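# Gather floor foam blocks into the tote by the door

## Task

Find every yellow foam block lying on this room's floor and place each one fully inside the tote near the door; the tote must still be standing on the floor when the scene ends, none of the blocks sitting on the desks may be toppled, and the robot must not fall or be left leaning, otherwise the task fails.

## Robot and tools

Robot: TidyBot++, a holonomic base (0.54 m long, 0.50 m wide, 0.38 m tall) on four powered casters, carrying one seven-joint arm with a two-finger gripper. There is only one arm, so every argument describes that single arm. The shoulder sits 0.12 m ahead of the base centre and 0.68 m up. Segments: upper arm 0.42 m, forearm 0.31 m, hand 0.31 m. Cameras: base_camera (fixed on the base, looking forward and down) and wrist_camera (fisheye, looking along the hand).

Frames: base frame has its origin on the floor below the base centre, x forward, y left, z up, metres. hand_pose is reported in it: the point between the finger pads, with its z axis along the fingers and the fingers closing along its y axis. Odometry frame = base frame at the scene start; base_odometry uses it, heading in rad (left positive, -3.142 to 3.142), counted from wheel turns, so slip shows up as travel and drift of a few cm and degrees builds up. base_tilt is in degrees, forward and right positive.

move: one action plus optional cameras (list of base_camera, wrist_camera, all; [] means none) and blocking (true default: returns when everything rests; false: returns in about 0.5 s while motion continues). Action keys:
- base: object with any of translate_m (forward +, -2 to 2 m), strafe_m (left +, -2 to 2 m), rotate_rad (counter-clockwise +, -6.3 to 6.3). These are offsets from where the base last reported itself, along its axes at the start of the command, not poses.
- joints: absolute angles by name: joint_1_rad (any angle; positive turns the arm clockwise from above, opposite to heading), joint_2_rad (-2.249 to 2.249, 0 = upper arm vertical), joint_3_rad (any), joint_4_rad (-2.579 to 2.579 elbow, 0 straight), joint_5_rad (any), joint_6_rad (-2.099 to 2.099 wrist), joint_7_rad (any; with hand down, at 1.57 fingers open left-right), gripper_pos 0 open to 1 closed (pad gap about 85 x (1 - gripper_pos) mm). Unbounded joints take the short way round; turn far in steps under half a turn.
- target: one list of seven numbers [x, y, z, qw, qx, qy, qz], an absolute hand pose in the base frame, metres and unit quaternion. Alongside it joints may hold only gripper_pos.
- speeds: caps for this action: translate_m / strafe_m 0.05 to 0.5 m/s (give one only when both are used), rotate_rad 0.1 to 1.57 rad/s.
Unknown keys make the call invalid; out-of-range values get it refused, and then the rest of your reply's move/wait/finished_scene calls are skipped. An action lasts at most 15 s; base moves time out after 14 s.

wait(seconds 0-10, cameras): no new command, returns state and images. stop(cameras): brakes all running motions. zoom_image(camera, region [x0,y0,x1,y1] pixels, max 504x504): closer look at the latest image. read_manual: licence text only. finished_scene(scene 1 or 2): ends the scene irreversibly; scene 1 is practice and may be skipped.

Results: base_status, joint_status, hand_status give done, moving, off_target (rested away from target, may still push), contact_stop or time_out (unrequested stops that cancel later calls), not_followed (built-in check withheld targets; also lines 'joint command not followed' with 'cause:' for self-collision, or 'pose unreachable'). hand_status done means within 10 mm and 2 degrees; typical error up to 3 cm. hand_target is where the joint targets would put the hand. gripper at 1 reporting done means nothing is held; off_target means an object stopped the fingers. motor_effort is percent of max torque (peak in brackets). on_its_own lists uncommanded behaviour. 'ARM HIT' means a hard hit on the base or itself. torque_fault freezes the arm for 10 s. MOTOR HOT appears from 60 °C; at 75 °C an over-temperature fault lets the arm sink for 30-60 s (limit_stop_at_motor_heat), after which resend targets. A 'pictures' line names the cameras in image order.

Technique: correct a target by adding (wanted - measured hand_pose) to the last target's x, y, z; to hold still after a target, resend hand_target, not hand_pose. Loads make the arm sag; don't command a joint to its read angle while holding. Low forward-pointing hand poses close in front of the base work poorly and can hit the base; no check keeps the arm off the base. A hand pointing down reaches at most about 0.94 m high, only near the base. Closed fingertips stick 20 mm past the hand point, so don't go too close to the floor. Something may briefly tug a held block.

Avoid: driving or turning while the arm is caught on furniture (tipping), swinging an outstretched arm sideways, reaching far over furniture from the folded posture, dropping or releasing blocks while moving, slamming, pushing hard, squeezing a block hard while it still rests on something, knocking desk blocks or the tote over. Thinking time advances the simulation and running moves continue meanwhile.

Each tool is called after "Emit:" as name(argument=value, ...) on one line, values as JSON.

## Session

Emit:
move()

Scene clock: 0.00 s.
Motor temperatures (°C): [37 37 35 38 40 46 46]
base_odometry: x=+0.000 y=+0.000 heading=+0.000
base_tilt: forward=+0.4 right=-0.1
base_status: not commanded
joint_positions: joint_1_rad=-0.035 joint_2_rad=-0.358 joint_3_rad=+3.105 joint_4_rad=-2.537 joint_5_rad=+0.040 joint_6_rad=-0.844 joint_7_rad=+1.590 gripper_pos=+0.000
joint_status: not commanded
motor_effort: joint_1_rad=+0 joint_2_rad=-2 joint_3_rad=+1 joint_4_rad=+15 joint_5_rad=+1 joint_6_rad=+1 joint_7_rad=-1
hand_pose: x=+0.2662 y=+0.0011 z=+0.5871 quat_wxyz=(+0.020, +0.996, +0.056, +0.059) (m; base frame)
hand_target: x=+0.2663 y=+0.0011 z=+0.5871 quat_wxyz=(+0.020, +0.996, +0.056, +0.060) (m; base frame)
hand_status: not commanded
pictures: base_camera, wrist_camera

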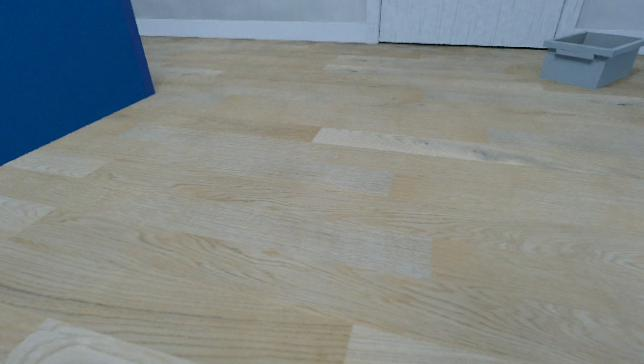

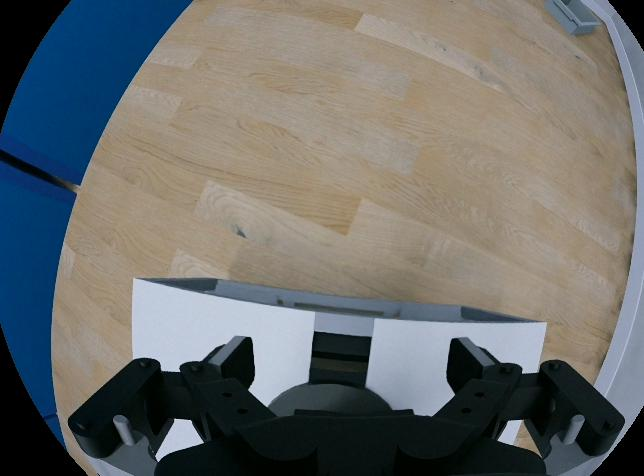

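Emit:
move(base={"rotate_rad": 1.2}, joints={"joint_6_rad": 0.1})

Emit:
move(base={"rotate_rad": 1.2})

Emit:
move(base={"rotate_rad": 1.2})

Emit:
move(base={"rotate_rad": 1.2})

Emit:
move(base={"rotate_rad": 1.48})

Scene clock: 18.20 s.
Motor temperatures (°C): [37 37 35 38 40 46 46]
move: done
base_odometry: x=+0.000 y=+0.000 heading=+1.199
base_tilt: forward=+0.4 right=-0.1
base_status: done
joint_positions: joint_1_rad=-0.035 joint_2_rad=-0.358 joint_3_rad=+3.105 joint_4_rad=-2.535 joint_5_rad=+0.040 joint_6_rad=+0.069 joint_7_rad=+1.590 gripper_pos=+0.000
joint_status: all done
motor_effort: joint_1_rad=-1(2) joint_2_rad=-6(6) joint_3_rad=+1(2) joint_4_rad=+19(20) joint_5_rad=+0(0) joint_6_rad=+8(8) joint_7_rad=-1(1)
hand_pose: x=+0.4959 y=+0.0290 z=+0.7372 quat_wxyz=(+0.002, +0.867, +0.059, +0.494) (m; base frame)
hand_target: x=+0.4998 y=+0.0297 z=+0.7443 quat_wxyz=(+0.001, +0.860, +0.059, +0.506) (m; base frame)
hand_status: not commanded
pictures: base_camera, wrist_camera
camera_calibration:
wrist_camera: T_world_to_cam=[[0.123749, -0.990371, 0.0620656, -0.0729324], [-0.526643, -0.118559, -0.841778, 0.941831], [0.841031, 0.0714827, -0.536243, 0.112732], [0, 0, 0, 1]] pos_world=[0.410223, 0.0313737, 0.857791]

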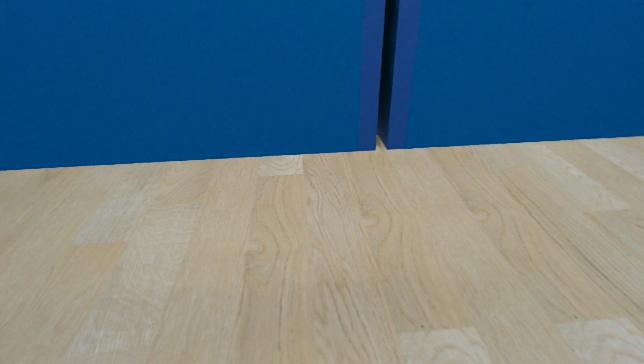

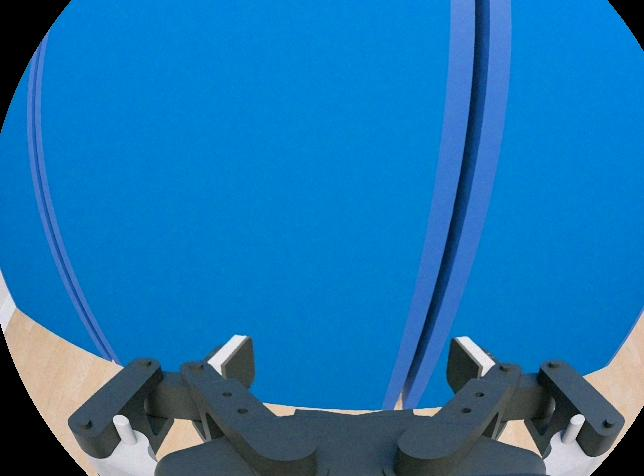

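Scene clock: 20.23 s.
Motor temperatures (°C): [37 37 35 38 40 46 46]
move: done
base_odometry: x=+0.000 y=+0.000 heading=+2.398
base_tilt: forward=+0.4 right=-0.1
base_status: done
joint_positions: joint_1_rad=-0.035 joint_2_rad=-0.358 joint_3_rad=+3.105 joint_4_rad=-2.535 joint_5_rad=+0.040 joint_6_rad=+0.070 joint_7_rad=+1.590 gripper_pos=+0.000
joint_status: not commanded
motor_effort: joint_1_rad=-1(2) joint_2_rad=-6(7) joint_3_rad=+1(2) joint_4_rad=+19(19) joint_5_rad=+0(0) joint_6_rad=+8(8) joint_7_rad=+0(1)
hand_pose: x=+0.4959 y=+0.0290 z=+0.7373 quat_wxyz=(+0.002, +0.867, +0.059, +0.494) (m; base frame)
hand_target: x=+0.4998 y=+0.0297 z=+0.7443 quat_wxyz=(+0.001, +0.860, +0.059, +0.506) (m; base frame)
hand_status: not commanded
pictures: base_camera, wrist_camera
camera_calibration:
wrist_camera: T_world_to_cam=[[0.123795, -0.990363, 0.062102, -0.0729651], [-0.526225, -0.118579, -0.842037, 0.941967], [0.841286, 0.0715604, -0.535833, 0.112306], [0, 0, 0, 1]] pos_world=[0.410238, 0.031399, 0.857879]

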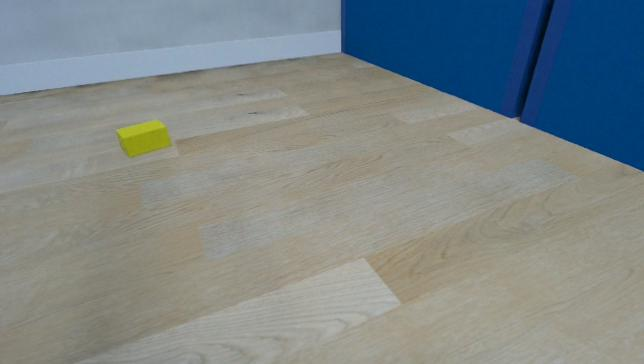

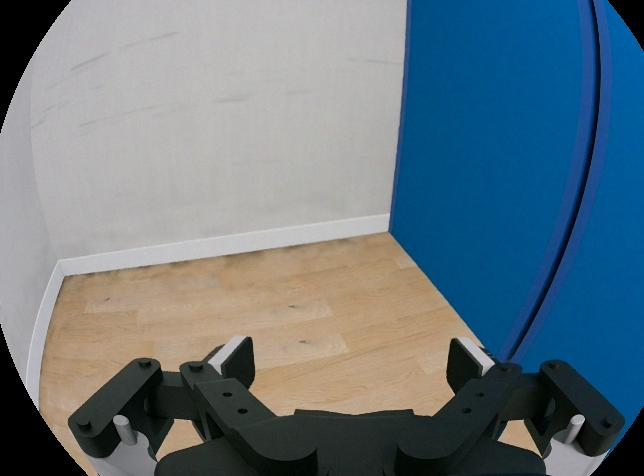

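Scene clock: 22.27 s.
Motor temperatures (°C): [37 37 35 38 40 46 46]
move: done
base_odometry: x=+0.000 y=+0.000 heading=-2.686
base_tilt: forward=+0.4 right=-0.1
base_status: done
joint_positions: joint_1_rad=-0.035 joint_2_rad=-0.358 joint_3_rad=+3.105 joint_4_rad=-2.535 joint_5_rad=+0.040 joint_6_rad=+0.070 joint_7_rad=+1.590 gripper_pos=+0.000
joint_status: not commanded
motor_effort: joint_1_rad=-1(2) joint_2_rad=-6(7) joint_3_rad=+1(2) joint_4_rad=+19(20) joint_5_rad=+0(1) joint_6_rad=+8(8) joint_7_rad=-1(1)
hand_pose: x=+0.4960 y=+0.0290 z=+0.7374 quat_wxyz=(+0.002, +0.867, +0.059, +0.494) (m; base frame)
hand_target: x=+0.4998 y=+0.0297 z=+0.7443 quat_wxyz=(+0.001, +0.860, +0.059, +0.506) (m; base frame)
hand_status: not commanded
pictures: base_camera, wrist_camera
camera_calibration:
wrist_camera: T_world_to_cam=[[0.123818, -0.990359, 0.0621201, -0.0729814], [-0.526017, -0.118589, -0.842166, 0.942035], [0.841413, 0.0715993, -0.535629, 0.112093], [0, 0, 0, 1]] pos_world=[0.410246, 0.0314117, 0.857923]

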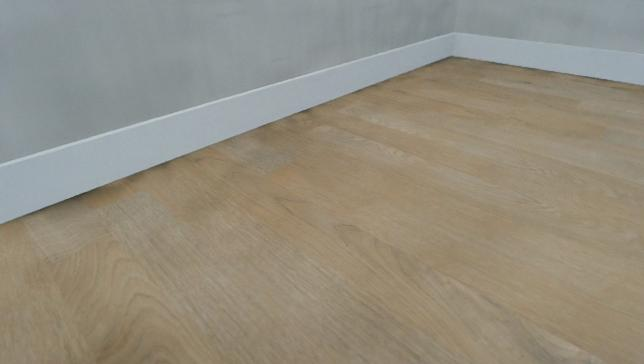

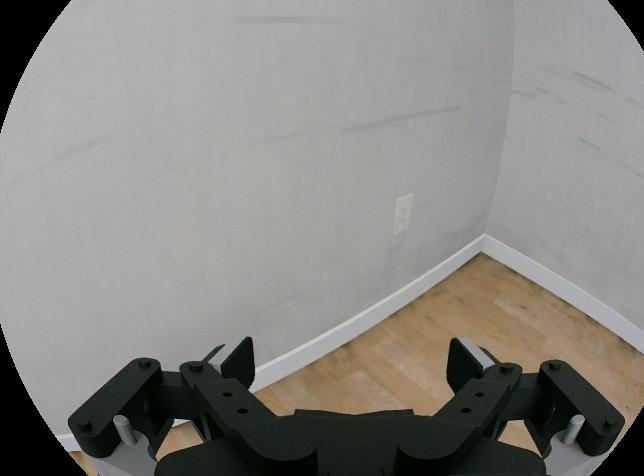

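Scene clock: 24.30 s.
Motor temperatures (°C): [37 37 35 38 40 46 46]
move: done
base_odometry: x=+0.000 y=+0.000 heading=-1.487
base_tilt: forward=+0.4 right=-0.1
base_status: done
joint_positions: joint_1_rad=-0.035 joint_2_rad=-0.358 joint_3_rad=+3.105 joint_4_rad=-2.535 joint_5_rad=+0.040 joint_6_rad=+0.070 joint_7_rad=+1.590 gripper_pos=+0.000
joint_status: not commanded
motor_effort: joint_1_rad=+0(2) joint_2_rad=-6(7) joint_3_rad=+1(2) joint_4_rad=+19(20) joint_5_rad=+0(0) joint_6_rad=+8(8) joint_7_rad=-1(1)
hand_pose: x=+0.4960 y=+0.0290 z=+0.7374 quat_wxyz=(+0.002, +0.867, +0.059, +0.494) (m; base frame)
hand_target: x=+0.4998 y=+0.0297 z=+0.7443 quat_wxyz=(+0.001, +0.860, +0.059, +0.506) (m; base frame)
hand_status: not commanded
pictures: base_camera, wrist_camera
camera_calibration:
wrist_camera: T_world_to_cam=[[0.123842, -0.990355, 0.0621363, -0.0729962], [-0.525859, -0.118603, -0.842262, 0.942086], [0.841508, 0.0716329, -0.535475, 0.111933], [0, 0, 0, 1]] pos_world=[0.410252, 0.0314237, 0.857956]

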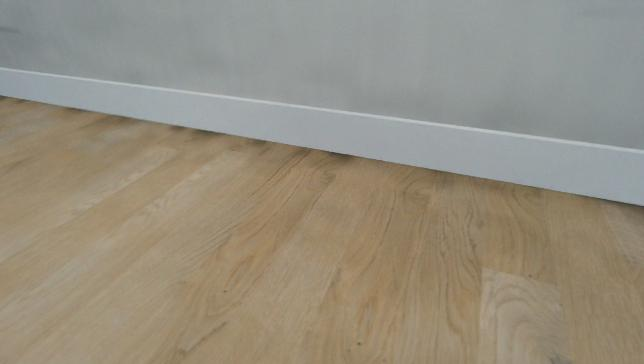

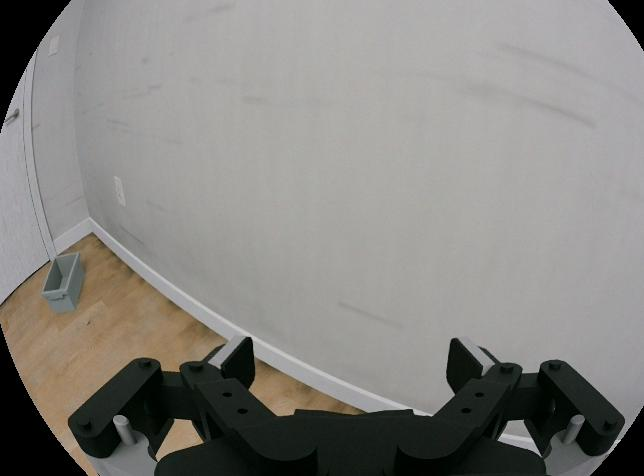

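Scene clock: 26.53 s.
Motor temperatures (°C): [37 37 35 38 40 46 46]
move: done
base_odometry: x=+0.000 y=+0.000 heading=-0.008
base_tilt: forward=+0.4 right=-0.1
base_status: done
joint_positions: joint_1_rad=-0.035 joint_2_rad=-0.358 joint_3_rad=+3.105 joint_4_rad=-2.535 joint_5_rad=+0.040 joint_6_rad=+0.071 joint_7_rad=+1.590 gripper_pos=+0.000
joint_status: not commanded
motor_effort: joint_1_rad=+0(2) joint_2_rad=-6(7) joint_3_rad=+1(2) joint_4_rad=+19(20) joint_5_rad=+0(0) joint_6_rad=+8(8) joint_7_rad=-1(1)
hand_pose: x=+0.4961 y=+0.0291 z=+0.7375 quat_wxyz=(+0.002, +0.867, +0.059, +0.495) (m; base frame)
hand_target: x=+0.4998 y=+0.0297 z=+0.7443 quat_wxyz=(+0.001, +0.860, +0.059, +0.506) (m; base frame)
hand_status: not commanded
pictures: base_camera, wrist_camera
camera_calibration:
wrist_camera: T_world_to_cam=[[0.123865, -0.990351, 0.0621565, -0.0730141], [-0.525599, -0.11861, -0.842424, 0.942171], [0.841667, 0.0716771, -0.535218, 0.111666], [0, 0, 0, 1]] pos_world=[0.410262, 0.0314371, 0.858011]

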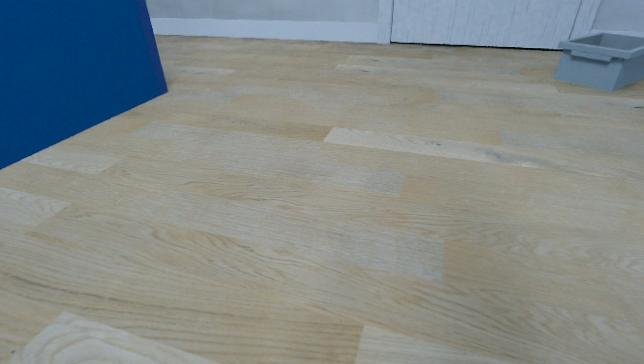

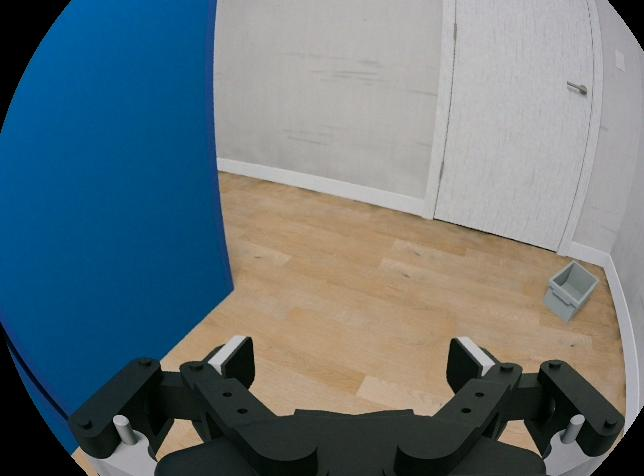

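Emit:
move(base={"rotate_rad": 2.81}, joints={"joint_6_rad": -0.844})

Emit:
move(base={"translate_m": 0.4})

Scene clock: 41.50 s.
Motor temperatures (°C): [36 37 35 38 40 46 46]
move: done
base_odometry: x=+0.000 y=+0.000 heading=+2.801
base_tilt: forward=+0.4 right=-0.1
base_status: done
joint_positions: joint_1_rad=-0.035 joint_2_rad=-0.358 joint_3_rad=+3.105 joint_4_rad=-2.536 joint_5_rad=+0.040 joint_6_rad=-0.806 joint_7_rad=+1.590 gripper_pos=+0.000
joint_status: all done
motor_effort: joint_1_rad=-1(2) joint_2_rad=-2(6) joint_3_rad=+1(2) joint_4_rad=+16(19) joint_5_rad=+0(1) joint_6_rad=+2(8) joint_7_rad=-1(1)
hand_pose: x=+0.2788 y=+0.0023 z=+0.5892 quat_wxyz=(+0.020, +0.995, +0.057, +0.079) (m; base frame)
hand_target: x=+0.2662 y=+0.0011 z=+0.5871 quat_wxyz=(+0.020, +0.996, +0.056, +0.059) (m; base frame)
hand_status: not commanded
pictures: base_camera, wrist_camera
camera_calibration:
wrist_camera: T_world_to_cam=[[0.12517, -0.991649, 0.0310563, -0.0454131], [-0.983457, -0.128145, -0.128027, 0.406619], [0.130937, -0.0145175, -0.991284, 0.684181], [0, 0, 0, 1]] pos_world=[0.315992, 0.0170049, 0.731687]

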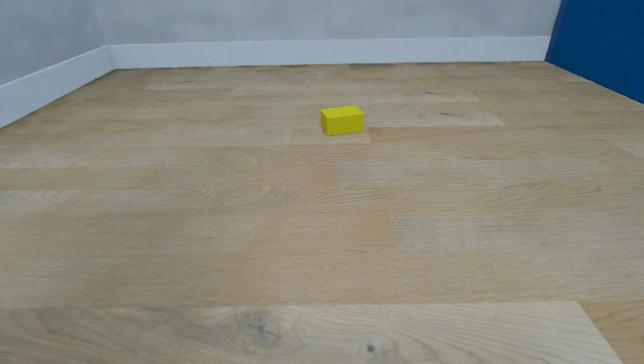

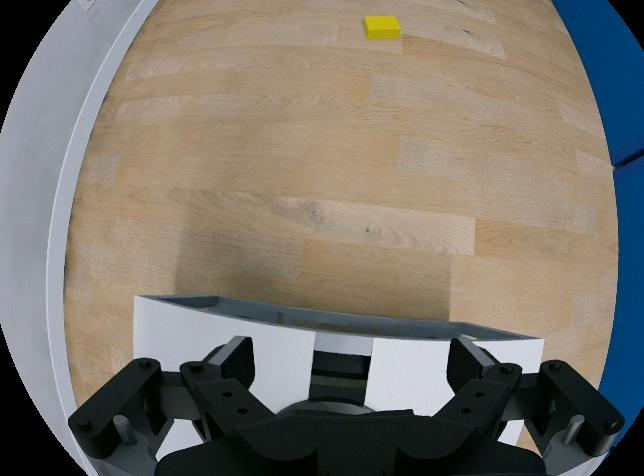

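Scene clock: 43.60 s.
Motor temperatures (°C): [36 37 35 38 40 46 46]
move: done
base_odometry: x=-0.377 y=+0.133 heading=+2.802
base_tilt: forward=+0.4 right=-0.1
base_status: done
joint_positions: joint_1_rad=-0.035 joint_2_rad=-0.355 joint_3_rad=+3.105 joint_4_rad=-2.535 joint_5_rad=+0.040 joint_6_rad=-0.810 joint_7_rad=+1.590 gripper_pos=+0.000
joint_status: not commanded
motor_effort: joint_1_rad=-1(2) joint_2_rad=-2(4) joint_3_rad=+1(1) joint_4_rad=+15(17) joint_5_rad=+0(1) joint_6_rad=+2(3) joint_7_rad=-1(1)
hand_pose: x=+0.2773 y=+0.0022 z=+0.5886 quat_wxyz=(+0.020, +0.995, +0.057, +0.076) (m; base frame)
hand_target: x=+0.2662 y=+0.0011 z=+0.5871 quat_wxyz=(+0.020, +0.996, +0.056, +0.059) (m; base frame)
hand_status: not commanded
pictures: base_camera, wrist_camera
camera_calibration:
wrist_camera: T_world_to_cam=[[0.125209, -0.991657, 0.030638, -0.0450993], [-0.984362, -0.128026, -0.120999, 0.401173], [0.123912, -0.0150088, -0.99218, 0.686186], [0, 0, 0, 1]] pos_world=[0.31552, 0.0169364, 0.730744]

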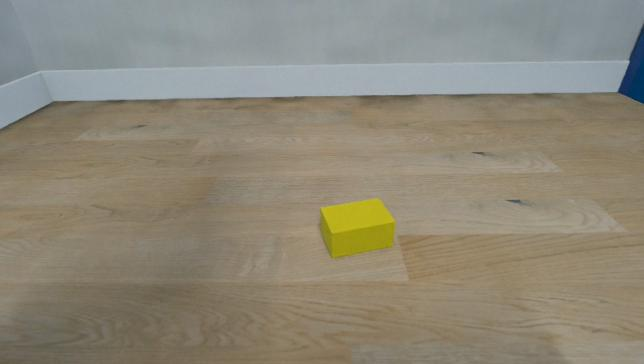

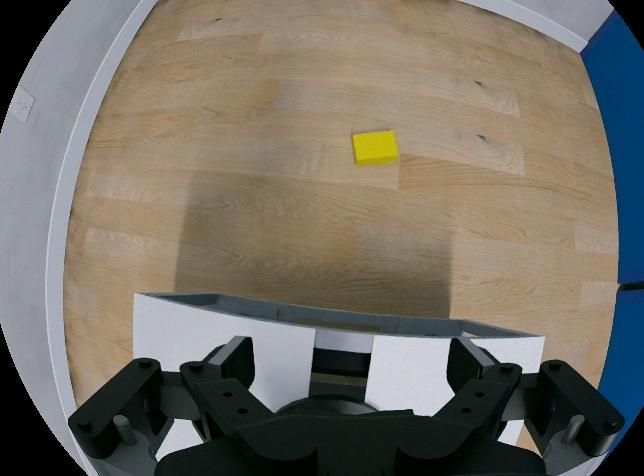

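Emit:
move(target=[0.55, -0.044, 0.35, 0, 0.653, 0.757, 0])

Emit:
move(target=[0.61, -0.044, 0.22, 0, 0.653, 0.757, 0])

Scene clock: 76.37 s.
Motor temperatures (°C): [36 37 34 39 40 46 46]
move: off_target
base_odometry: x=-0.377 y=+0.133 heading=+2.802
base_tilt: forward=+0.5 right=-0.1
base_status: not commanded
joint_positions: joint_1_rad=+0.316 joint_2_rad=+0.916 joint_3_rad=+2.817 joint_4_rad=-1.916 joint_5_rad=+0.594 joint_6_rad=-0.487 joint_7_rad=+2.733 gripper_pos=+0.000
joint_status: not commanded
motor_effort: joint_1_rad=-1(1) joint_2_rad=-36(38) joint_3_rad=-4(4) joint_4_rad=+5(16) joint_5_rad=+0(1) joint_6_rad=+0(2) joint_7_rad=-1(1)
hand_pose: x=+0.5220 y=-0.0402 z=+0.3439 quat_wxyz=(-0.026, +0.694, +0.719, -0.027) (m; base frame)
hand_target: x=+0.5500 y=-0.0440 z=+0.3500 quat_wxyz=(+0.000, +0.653, +0.757, +0.000) (m; base frame)
hand_status: off_target (0.029 m and 7.7 deg from the pose sent, 0.365 m and 92.2 deg at the start)
pictures: base_camera, wrist_camera
camera_calibration:
wrist_camera: T_world_to_cam=[[0.994417, 0.0476171, -0.0941664, -0.479355], [0.0502085, -0.998417, 0.0253439, -0.0183596], [-0.0928105, -0.0299303, -0.995234, 0.526041], [0, 0, 0, 1]] pos_world=[0.526423, 0.0202395, 0.47886]

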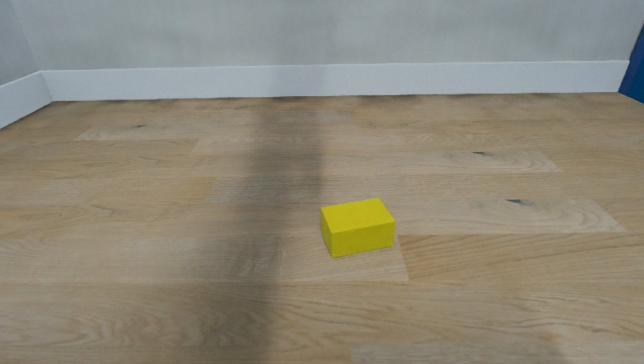

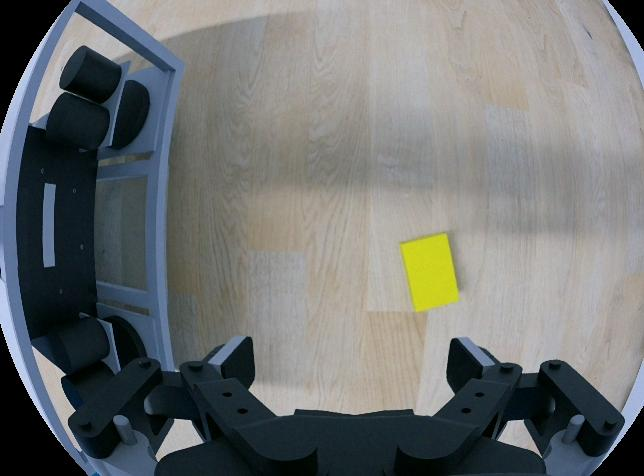

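Scene clock: 77.80 s.
Motor temperatures (°C): [36 37 34 39 40 46 46]
move: off_target
base_odometry: x=-0.377 y=+0.133 heading=+2.802
base_tilt: forward=+0.5 right=-0.1
base_status: not commanded
joint_positions: joint_1_rad=+0.278 joint_2_rad=+1.259 joint_3_rad=+2.858 joint_4_rad=-1.619 joint_5_rad=+0.645 joint_6_rad=-0.436 joint_7_rad=+2.734 gripper_pos=+0.000
joint_status: not commanded
motor_effort: joint_1_rad=-1(2) joint_2_rad=-41(44) joint_3_rad=-5(5) joint_4_rad=+4(6) joint_5_rad=+0(1) joint_6_rad=+0(1) joint_7_rad=-1(1)
hand_pose: x=+0.5788 y=-0.0376 z=+0.2122 quat_wxyz=(-0.036, +0.698, +0.715, -0.017) (m; base frame)
hand_target: x=+0.6100 y=-0.0440 z=+0.2200 quat_wxyz=(+0.000, +0.653, +0.757, +0.000) (m; base frame)
hand_status: off_target (0.033 m and 8.4 deg from the pose sent, 0.152 m and 7.7 deg at the start)
pictures: base_camera, wrist_camera
camera_calibration:
wrist_camera: T_world_to_cam=[[0.994964, 0.0366449, -0.0932967, -0.549252], [0.0366302, -0.999327, -0.00187033, -0.00163667], [-0.0933025, -0.00155656, -0.995637, 0.40181], [0, 0, 0, 1]] pos_world=[0.584036, 0.0191172, 0.34881]

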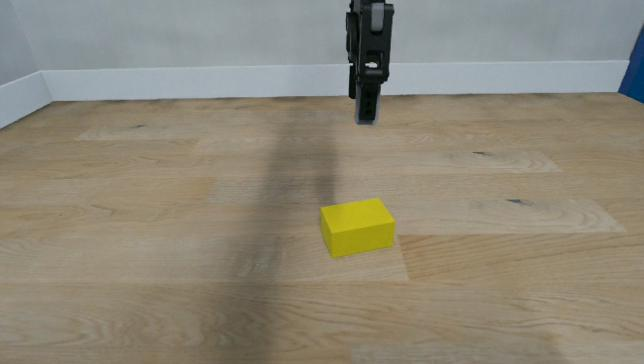

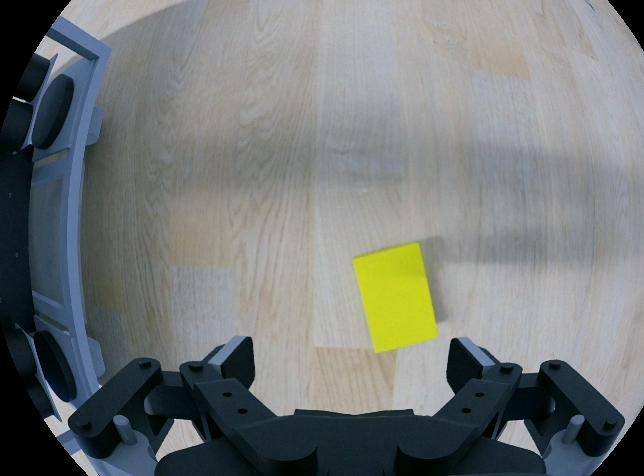

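Emit:
move(target=[0.639, -0.05, 0.17, 0.036, 0.563, 0.836, 0.017])

Scene clock: 98.87 s.
Motor temperatures (°C): [36 38 34 38 40 46 46]
move: off_target
base_odometry: x=-0.377 y=+0.133 heading=+2.802
base_tilt: forward=+0.5 right=-0.1
base_status: not commanded
joint_positions: joint_1_rad=+0.260 joint_2_rad=+1.373 joint_3_rad=+2.892 joint_4_rad=-1.528 joint_5_rad=+0.805 joint_6_rad=-0.333 joint_7_rad=+2.823 gripper_pos=+0.000
joint_status: not commanded
motor_effort: joint_1_rad=+0(2) joint_2_rad=-43(46) joint_3_rad=-4(5) joint_4_rad=+4(5) joint_5_rad=+0(0) joint_6_rad=+0(1) joint_7_rad=-1(1)
hand_pose: x=+0.6116 y=-0.0480 z=+0.1606 quat_wxyz=(+0.004, +0.615, +0.788, +0.005) (m; base frame)
hand_target: x=+0.6390 y=-0.0500 z=+0.1700 quat_wxyz=(+0.036, +0.558, +0.829, +0.017) (m; base frame)
hand_status: off_target (0.029 m and 8.9 deg from the pose sent, 0.075 m and 22.7 deg at the start)
pictures: base_camera, wrist_camera
camera_calibration:
wrist_camera: T_world_to_cam=[[0.967121, 0.25424, -0.00631576, -0.572747], [0.254317, -0.966745, 0.0269725, -0.149574], [0.000751756, -0.0276918, -0.999616, 0.295254], [0, 0, 0, 1]] pos_world=[0.591733, 0.00919187, 0.295557]

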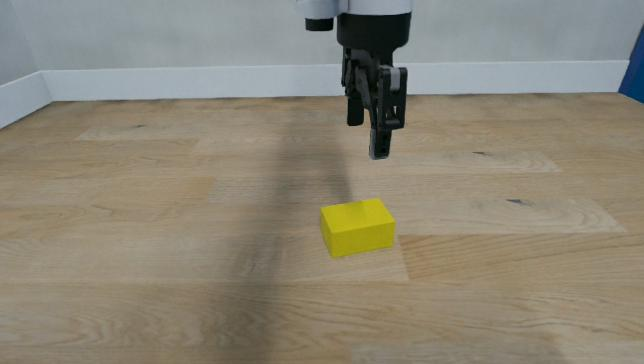

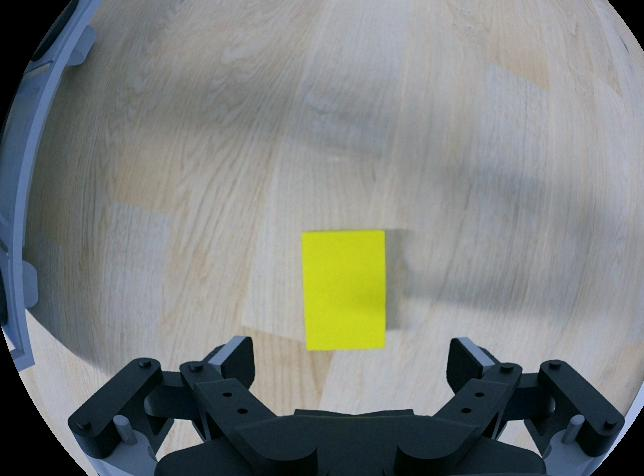

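Emit:
move(target=[0.639, -0.05, 0.085, 0.036, 0.563, 0.836, 0.017])

Scene clock: 112.53 s.
Motor temperatures (°C): [36 38 34 38 40 46 46]
move: off_target
base_odometry: x=-0.377 y=+0.133 heading=+2.802
base_tilt: forward=+0.5 right=-0.1
base_status: not commanded
joint_positions: joint_1_rad=+0.235 joint_2_rad=+1.569 joint_3_rad=+2.928 joint_4_rad=-1.373 joint_5_rad=+0.835 joint_6_rad=-0.284 joint_7_rad=+2.823 gripper_pos=+0.000
joint_status: not commanded
motor_effort: joint_1_rad=-1(1) joint_2_rad=-43(47) joint_3_rad=-4(4) joint_4_rad=+3(5) joint_5_rad=+0(0) joint_6_rad=+0(1) joint_7_rad=+0(1)
hand_pose: x=+0.6064 y=-0.0476 z=+0.0731 quat_wxyz=(+0.002, +0.610, +0.793, +0.003) (m; base frame)
hand_target: x=+0.6390 y=-0.0500 z=+0.0850 quat_wxyz=(+0.036, +0.558, +0.829, +0.017) (m; base frame)
hand_status: off_target (0.035 m and 8.3 deg from the pose sent, 0.080 m and 8.9 deg at the start)
pictures: base_camera, wrist_camera
camera_calibration:
wrist_camera: T_world_to_cam=[[0.963201, 0.26852, -0.01186, -0.564985], [0.26875, -0.962829, 0.0270801, -0.154036], [-0.00414758, -0.029271, -0.999563, 0.210712], [0, 0, 0, 1]] pos_world=[0.586465, 0.00956677, 0.208091]

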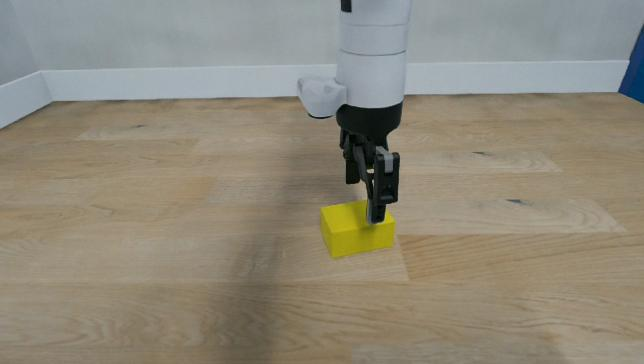

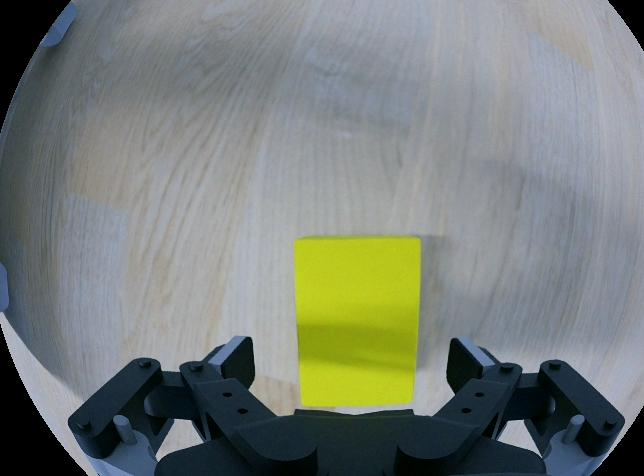

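Emit:
move(target=[0.646, -0.049, 0.040, 0.036, 0.563, 0.836, 0.017])

Scene clock: 120.60 s.
Motor temperatures (°C): [36 38 34 38 40 46 46]
move: off_target
base_odometry: x=-0.377 y=+0.133 heading=+2.802
base_tilt: forward=+0.5 right=-0.1
base_status: not commanded
joint_positions: joint_1_rad=+0.222 joint_2_rad=+1.631 joint_3_rad=+2.927 joint_4_rad=-1.257 joint_5_rad=+0.835 joint_6_rad=-0.301 joint_7_rad=+2.873 gripper_pos=+0.000
joint_status: not commanded
motor_effort: joint_1_rad=-1(3) joint_2_rad=-36(44) joint_3_rad=-3(6) joint_4_rad=+11(14) joint_5_rad=+2(3) joint_6_rad=+7(10) joint_7_rad=+0(1)
hand_pose: x=+0.6330 y=-0.0525 z=+0.0505 quat_wxyz=(+0.022, +0.594, +0.804, +0.005) (m; base frame)
hand_target: x=+0.6460 y=-0.0490 z=+0.0400 quat_wxyz=(+0.036, +0.558, +0.829, +0.017) (m; base frame)
hand_status: off_target (0.017 m and 5.4 deg from the pose sent, 0.052 m and 8.3 deg at the start)
pictures: base_camera, wrist_camera
camera_calibration:
wrist_camera: T_world_to_cam=[[0.952173, 0.305187, 0.0150877, -0.581979], [0.303909, -0.951, 0.0569092, -0.188487], [0.0317163, -0.0496022, -0.998265, 0.164311], [0, 0, 0, 1]] pos_world=[0.606217, 0.00651132, 0.183534]

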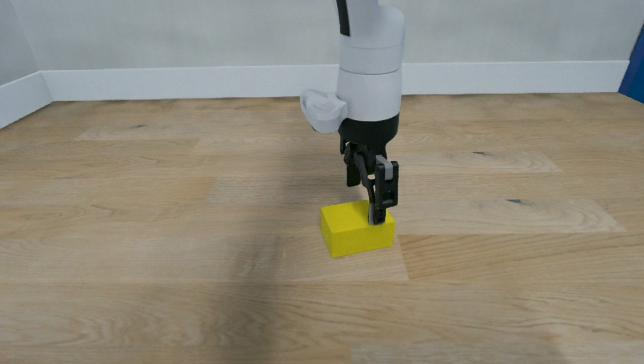

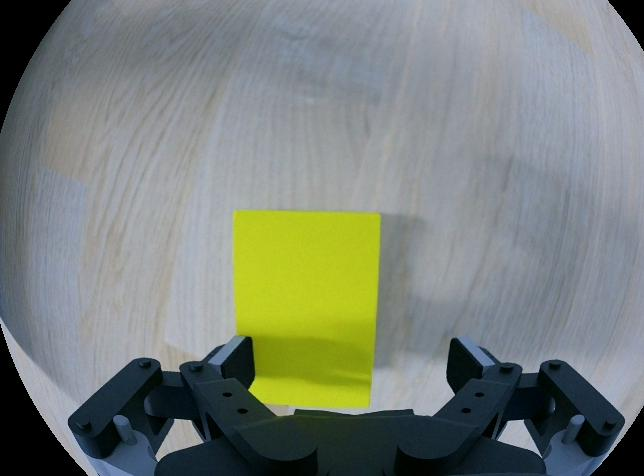

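Emit:
move(target=[0.646, -0.049, 0.095, 0.036, 0.563, 0.836, 0.017], cameras=[])

Emit:
move(target=[0.646, -0.049, 0.075, 0.036, 0.563, 0.836, 0.017])

Scene clock: 130.10 s.
Motor temperatures (°C): [36 39 34 38 40 46 46]
move: off_target
base_odometry: x=-0.377 y=+0.133 heading=+2.802
base_tilt: forward=+0.4 right=-0.1
base_status: not commanded
joint_positions: joint_1_rad=+0.222 joint_2_rad=+1.556 joint_3_rad=+2.927 joint_4_rad=-1.341 joint_5_rad=+0.835 joint_6_rad=-0.282 joint_7_rad=+2.873 gripper_pos=+0.000
joint_status: not commanded
motor_effort: joint_1_rad=-1(2) joint_2_rad=-44(46) joint_3_rad=-4(5) joint_4_rad=+5(11) joint_5_rad=+0(1) joint_6_rad=+1(7) joint_7_rad=-1(1)
hand_pose: x=+0.6338 y=-0.0465 z=+0.0819 quat_wxyz=(+0.022, +0.587, +0.809, +0.013) (m; base frame)
hand_target: x=+0.6460 y=-0.0490 z=+0.0950 quat_wxyz=(+0.036, +0.558, +0.829, +0.017) (m; base frame)
hand_status: off_target (0.018 m and 4.3 deg from the pose sent, 0.046 m and 5.4 deg at the start)
pictures: none
No camera images: "cameras" was empty.

Scene clock: 130.90 s.
Motor temperatures (°C): [36 39 34 38 40 46 46]
move: off_target
base_odometry: x=-0.377 y=+0.133 heading=+2.802
base_tilt: forward=+0.5 right=-0.1
base_status: not commanded
joint_positions: joint_1_rad=+0.222 joint_2_rad=+1.589 joint_3_rad=+2.927 joint_4_rad=-1.314 joint_5_rad=+0.835 joint_6_rad=-0.282 joint_7_rad=+2.873 gripper_pos=+0.000
joint_status: not commanded
motor_effort: joint_1_rad=+0(1) joint_2_rad=-44(46) joint_3_rad=-4(4) joint_4_rad=+4(5) joint_5_rad=+0(0) joint_6_rad=+1(1) joint_7_rad=+0(1)
hand_pose: x=+0.6304 y=-0.0463 z=+0.0674 quat_wxyz=(+0.019, +0.589, +0.808, +0.012) (m; base frame)
hand_target: x=+0.6460 y=-0.0490 z=+0.0750 quat_wxyz=(+0.036, +0.558, +0.829, +0.017) (m; base frame)
hand_status: off_target (0.018 m and 4.7 deg from the pose sent, 0.014 m and 4.3 deg at the start)
pictures: base_camera, wrist_camera
camera_calibration:
wrist_camera: T_world_to_cam=[[0.948156, 0.317006, 0.0225344, -0.579045], [0.315798, -0.947752, 0.0451382, -0.189236], [0.0356661, -0.0356818, -0.998727, 0.179715], [0, 0, 0, 1]] pos_world=[0.602376, 0.010625, 0.201077]

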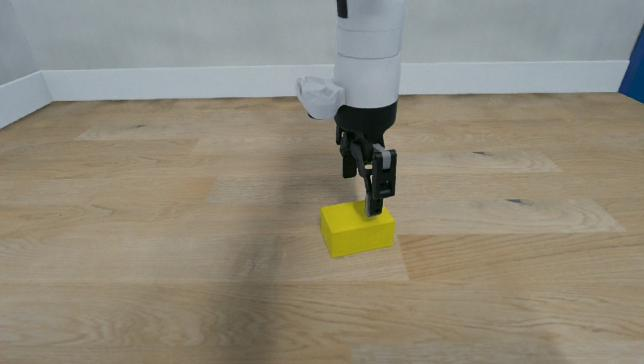

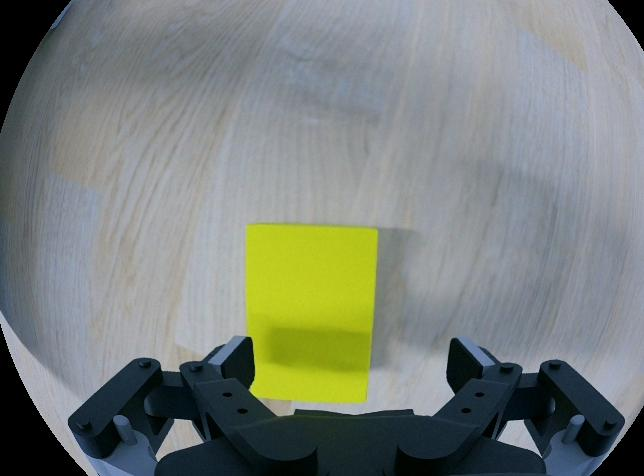

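Emit:
move(target=[0.626, -0.054, 0.075, 0.036, 0.573, 0.819, 0.017])

Scene clock: 139.07 s.
Motor temperatures (°C): [36 39 34 38 40 46 46]
move: off_target
base_odometry: x=-0.377 y=+0.133 heading=+2.802
base_tilt: forward=+0.5 right=-0.1
base_status: not commanded
joint_positions: joint_1_rad=+0.220 joint_2_rad=+1.584 joint_3_rad=+2.972 joint_4_rad=-1.377 joint_5_rad=+0.865 joint_6_rad=-0.228 joint_7_rad=+2.841 gripper_pos=+0.000
joint_status: not commanded
motor_effort: joint_1_rad=+0(1) joint_2_rad=-43(45) joint_3_rad=-3(4) joint_4_rad=+3(5) joint_5_rad=+0(0) joint_6_rad=+0(1) joint_7_rad=-1(1)
hand_pose: x=+0.6056 y=-0.0555 z=+0.0627 quat_wxyz=(+0.015, +0.584, +0.812, +0.005) (m; base frame)
hand_target: x=+0.6260 y=-0.0540 z=+0.0750 quat_wxyz=(+0.036, +0.573, +0.819, +0.017) (m; base frame)
hand_status: off_target (0.024 m and 3.2 deg from the pose sent, 0.012 m and 3.0 deg at the start)
pictures: base_camera, wrist_camera
camera_calibration:
wrist_camera: T_world_to_cam=[[0.943983, 0.32995, 0.00532226, -0.54824], [0.329359, -0.943047, 0.0467399, -0.197993], [0.020441, -0.0423688, -0.998893, 0.184416], [0, 0, 0, 1]] pos_world=[0.578971, 0.00198923, 0.196384]

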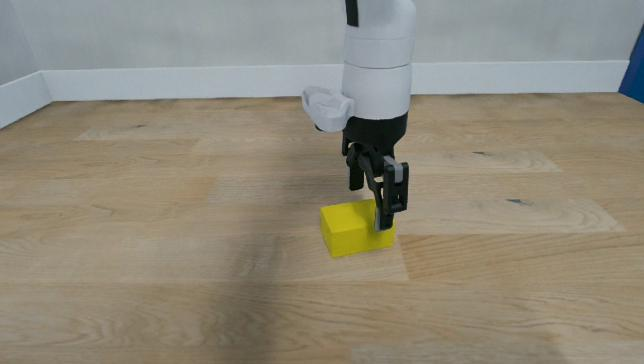

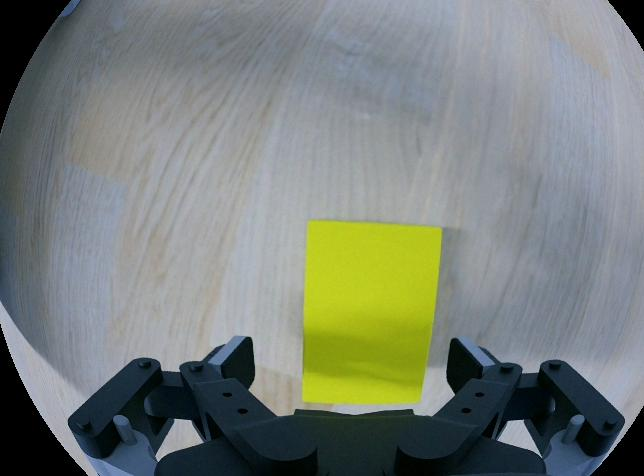

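Emit:
move(target=[0.635, -0.053, 0.055, 0.036, 0.580, 0.812, 0.017])

Scene clock: 149.50 s.
Motor temperatures (°C): [36 39 34 38 40 46 46]
move: off_target
base_odometry: x=-0.377 y=+0.133 heading=+2.802
base_tilt: forward=+0.5 right=-0.1
base_status: not commanded
joint_positions: joint_1_rad=+0.220 joint_2_rad=+1.621 joint_3_rad=+2.972 joint_4_rad=-1.313 joint_5_rad=+0.865 joint_6_rad=-0.228 joint_7_rad=+2.841 gripper_pos=+0.000
joint_status: not commanded
motor_effort: joint_1_rad=+0(1) joint_2_rad=-44(45) joint_3_rad=-3(3) joint_4_rad=+4(4) joint_5_rad=+0(0) joint_6_rad=+0(1) joint_7_rad=-1(1)
hand_pose: x=+0.6206 y=-0.0598 z=+0.0488 quat_wxyz=(+0.027, +0.588, +0.809, +0.009) (m; base frame)
hand_target: x=+0.6350 y=-0.0530 z=+0.0550 quat_wxyz=(+0.036, +0.581, +0.813, +0.017) (m; base frame)
hand_status: off_target (0.017 m and 1.7 deg from the pose sent, 0.030 m and 2.8 deg at the start)
pictures: base_camera, wrist_camera
camera_calibration:
wrist_camera: T_world_to_cam=[[0.947072, 0.319915, 0.0266313, -0.564459], [0.317936, -0.94621, 0.0600348, -0.200096], [0.0444049, -0.0483903, -0.997841, 0.154764], [0, 0, 0, 1]] pos_world=[0.591328, -0.00126464, 0.181474]

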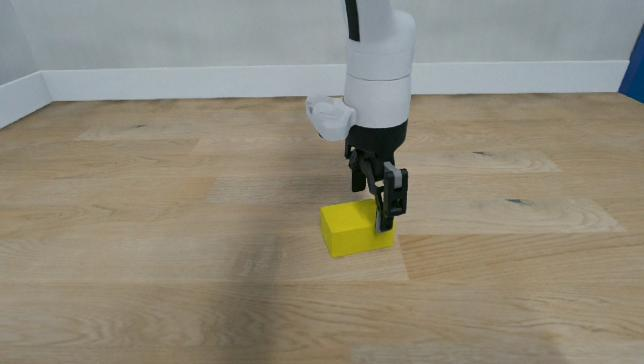

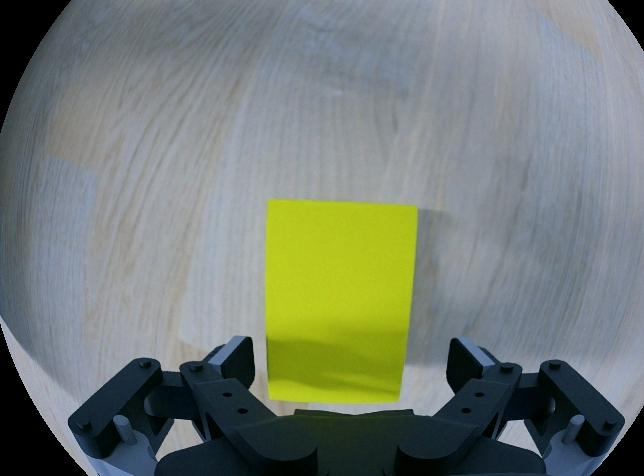

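Emit:
move(target=[0.631, -0.050, 0.033, 0.036, 0.578, 0.815, 0.017])

Scene clock: 155.60 s.
Motor temperatures (°C): [36 39 34 38 40 46 46]
move: off_target
base_odometry: x=-0.377 y=+0.133 heading=+2.802
base_tilt: forward=+0.4 right=-0.1
base_status: not commanded
joint_positions: joint_1_rad=+0.216 joint_2_rad=+1.676 joint_3_rad=+2.972 joint_4_rad=-1.273 joint_5_rad=+0.865 joint_6_rad=-0.228 joint_7_rad=+2.841 gripper_pos=+0.000
joint_status: not commanded
motor_effort: joint_1_rad=-1(2) joint_2_rad=-43(45) joint_3_rad=-3(3) joint_4_rad=+3(5) joint_5_rad=+0(0) joint_6_rad=+0(1) joint_7_rad=+0(1)
hand_pose: x=+0.6101 y=-0.0561 z=+0.0245 quat_wxyz=(+0.020, +0.589, +0.808, +0.006) (m; base frame)
hand_target: x=+0.6310 y=-0.0500 z=+0.0330 quat_wxyz=(+0.036, +0.578, +0.815, +0.017) (m; base frame)
hand_status: off_target (0.023 m and 2.7 deg from the pose sent, 0.021 m and 1.9 deg at the start)
pictures: base_camera, wrist_camera
camera_calibration:
wrist_camera: T_world_to_cam=[[0.948159, 0.317524, 0.0131824, -0.555521], [0.316455, -0.94715, 0.0525711, -0.190835], [0.0291783, -0.0456741, -0.99853, 0.140648], [0, 0, 0, 1]] pos_world=[0.583009, 0.0020659, 0.157797]

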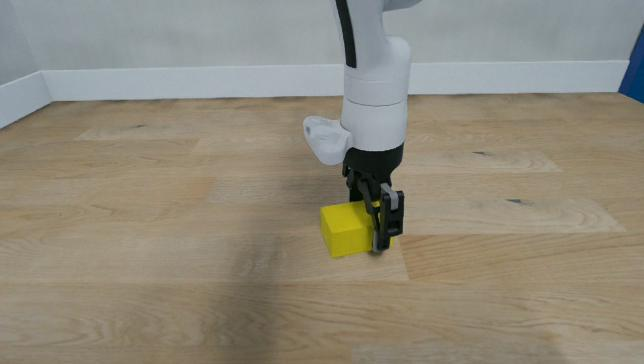

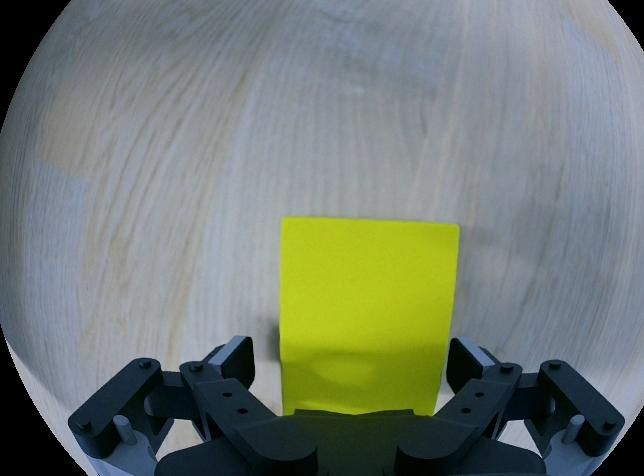

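Emit:
move(joints={"gripper_pos": 0.5}, cameras=[])

Emit:
move(target=[0.60, -0.05, 0.12, 0.036, 0.578, 0.815, 0.017])

Scene clock: 162.97 s.
Motor temperatures (°C): [36 39 34 38 40 46 46]
move: off_target
base_odometry: x=-0.377 y=+0.133 heading=+2.802
base_tilt: forward=+0.4 right=-0.1
base_status: not commanded
joint_positions: joint_1_rad=+0.215 joint_2_rad=+1.672 joint_3_rad=+2.972 joint_4_rad=-1.275 joint_5_rad=+0.865 joint_6_rad=-0.229 joint_7_rad=+2.841 gripper_pos=+0.393
joint_status: gripper_pos off_target (ended at +0.393, target +0.500)
motor_effort: joint_1_rad=-1(1) joint_2_rad=-41(44) joint_3_rad=-3(3) joint_4_rad=+7(10) joint_5_rad=+1(1) joint_6_rad=+3(5) joint_7_rad=-1(1)
hand_pose: x=+0.6112 y=-0.0561 z=+0.0262 quat_wxyz=(+0.020, +0.588, +0.808, +0.006) (m; base frame)
hand_target: x=+0.6310 y=-0.0500 z=+0.0330 quat_wxyz=(+0.036, +0.578, +0.815, +0.017) (m; base frame)
hand_status: not commanded
pictures: none
No camera images: "cameras" was empty.

Scene clock: 164.37 s.
Motor temperatures (°C): [36 39 34 38 40 46 46]
move: off_target
base_odometry: x=-0.377 y=+0.133 heading=+2.802
base_tilt: forward=+0.5 right=-0.1
base_status: not commanded
joint_positions: joint_1_rad=+0.177 joint_2_rad=+1.457 joint_3_rad=+3.043 joint_4_rad=-1.558 joint_5_rad=+0.931 joint_6_rad=-0.137 joint_7_rad=+2.716 gripper_pos=+0.393
joint_status: not commanded
motor_effort: joint_1_rad=+0(2) joint_2_rad=-42(45) joint_3_rad=-2(4) joint_4_rad=+3(5) joint_5_rad=+0(0) joint_6_rad=+0(2) joint_7_rad=-1(1)
hand_pose: x=+0.5882 y=-0.0548 z=+0.1096 quat_wxyz=(+0.023, +0.581, +0.814, +0.005) (m; base frame)
hand_target: x=+0.6000 y=-0.0500 z=+0.1200 quat_wxyz=(+0.036, +0.578, +0.815, +0.017) (m; base frame)
hand_status: off_target (0.016 m and 2.1 deg from the pose sent, 0.095 m and 2.6 deg at the start)
pictures: base_camera, wrist_camera
camera_calibration:
wrist_camera: T_world_to_cam=[[0.94157, 0.336496, 0.0146761, -0.531499], [0.335111, -0.940293, 0.0595726, -0.198468], [0.0338457, -0.0511736, -0.998116, 0.223223], [0, 0, 0, 1]] pos_world=[0.559398, 0.00365264, 0.242426]

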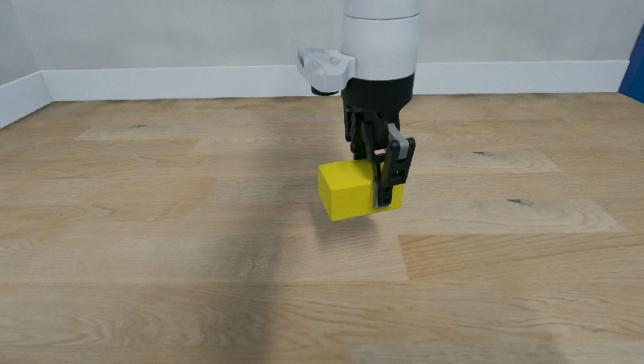

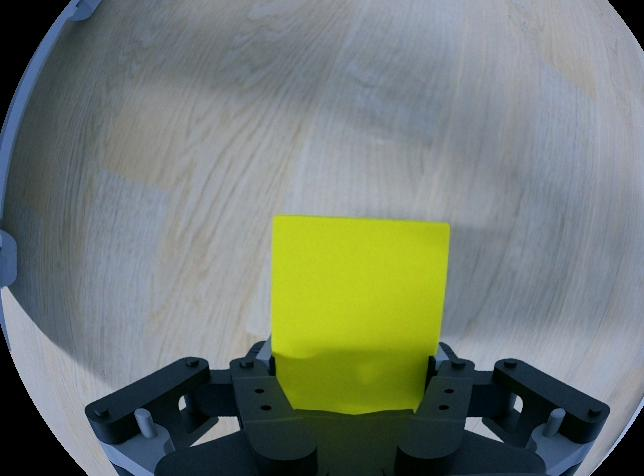

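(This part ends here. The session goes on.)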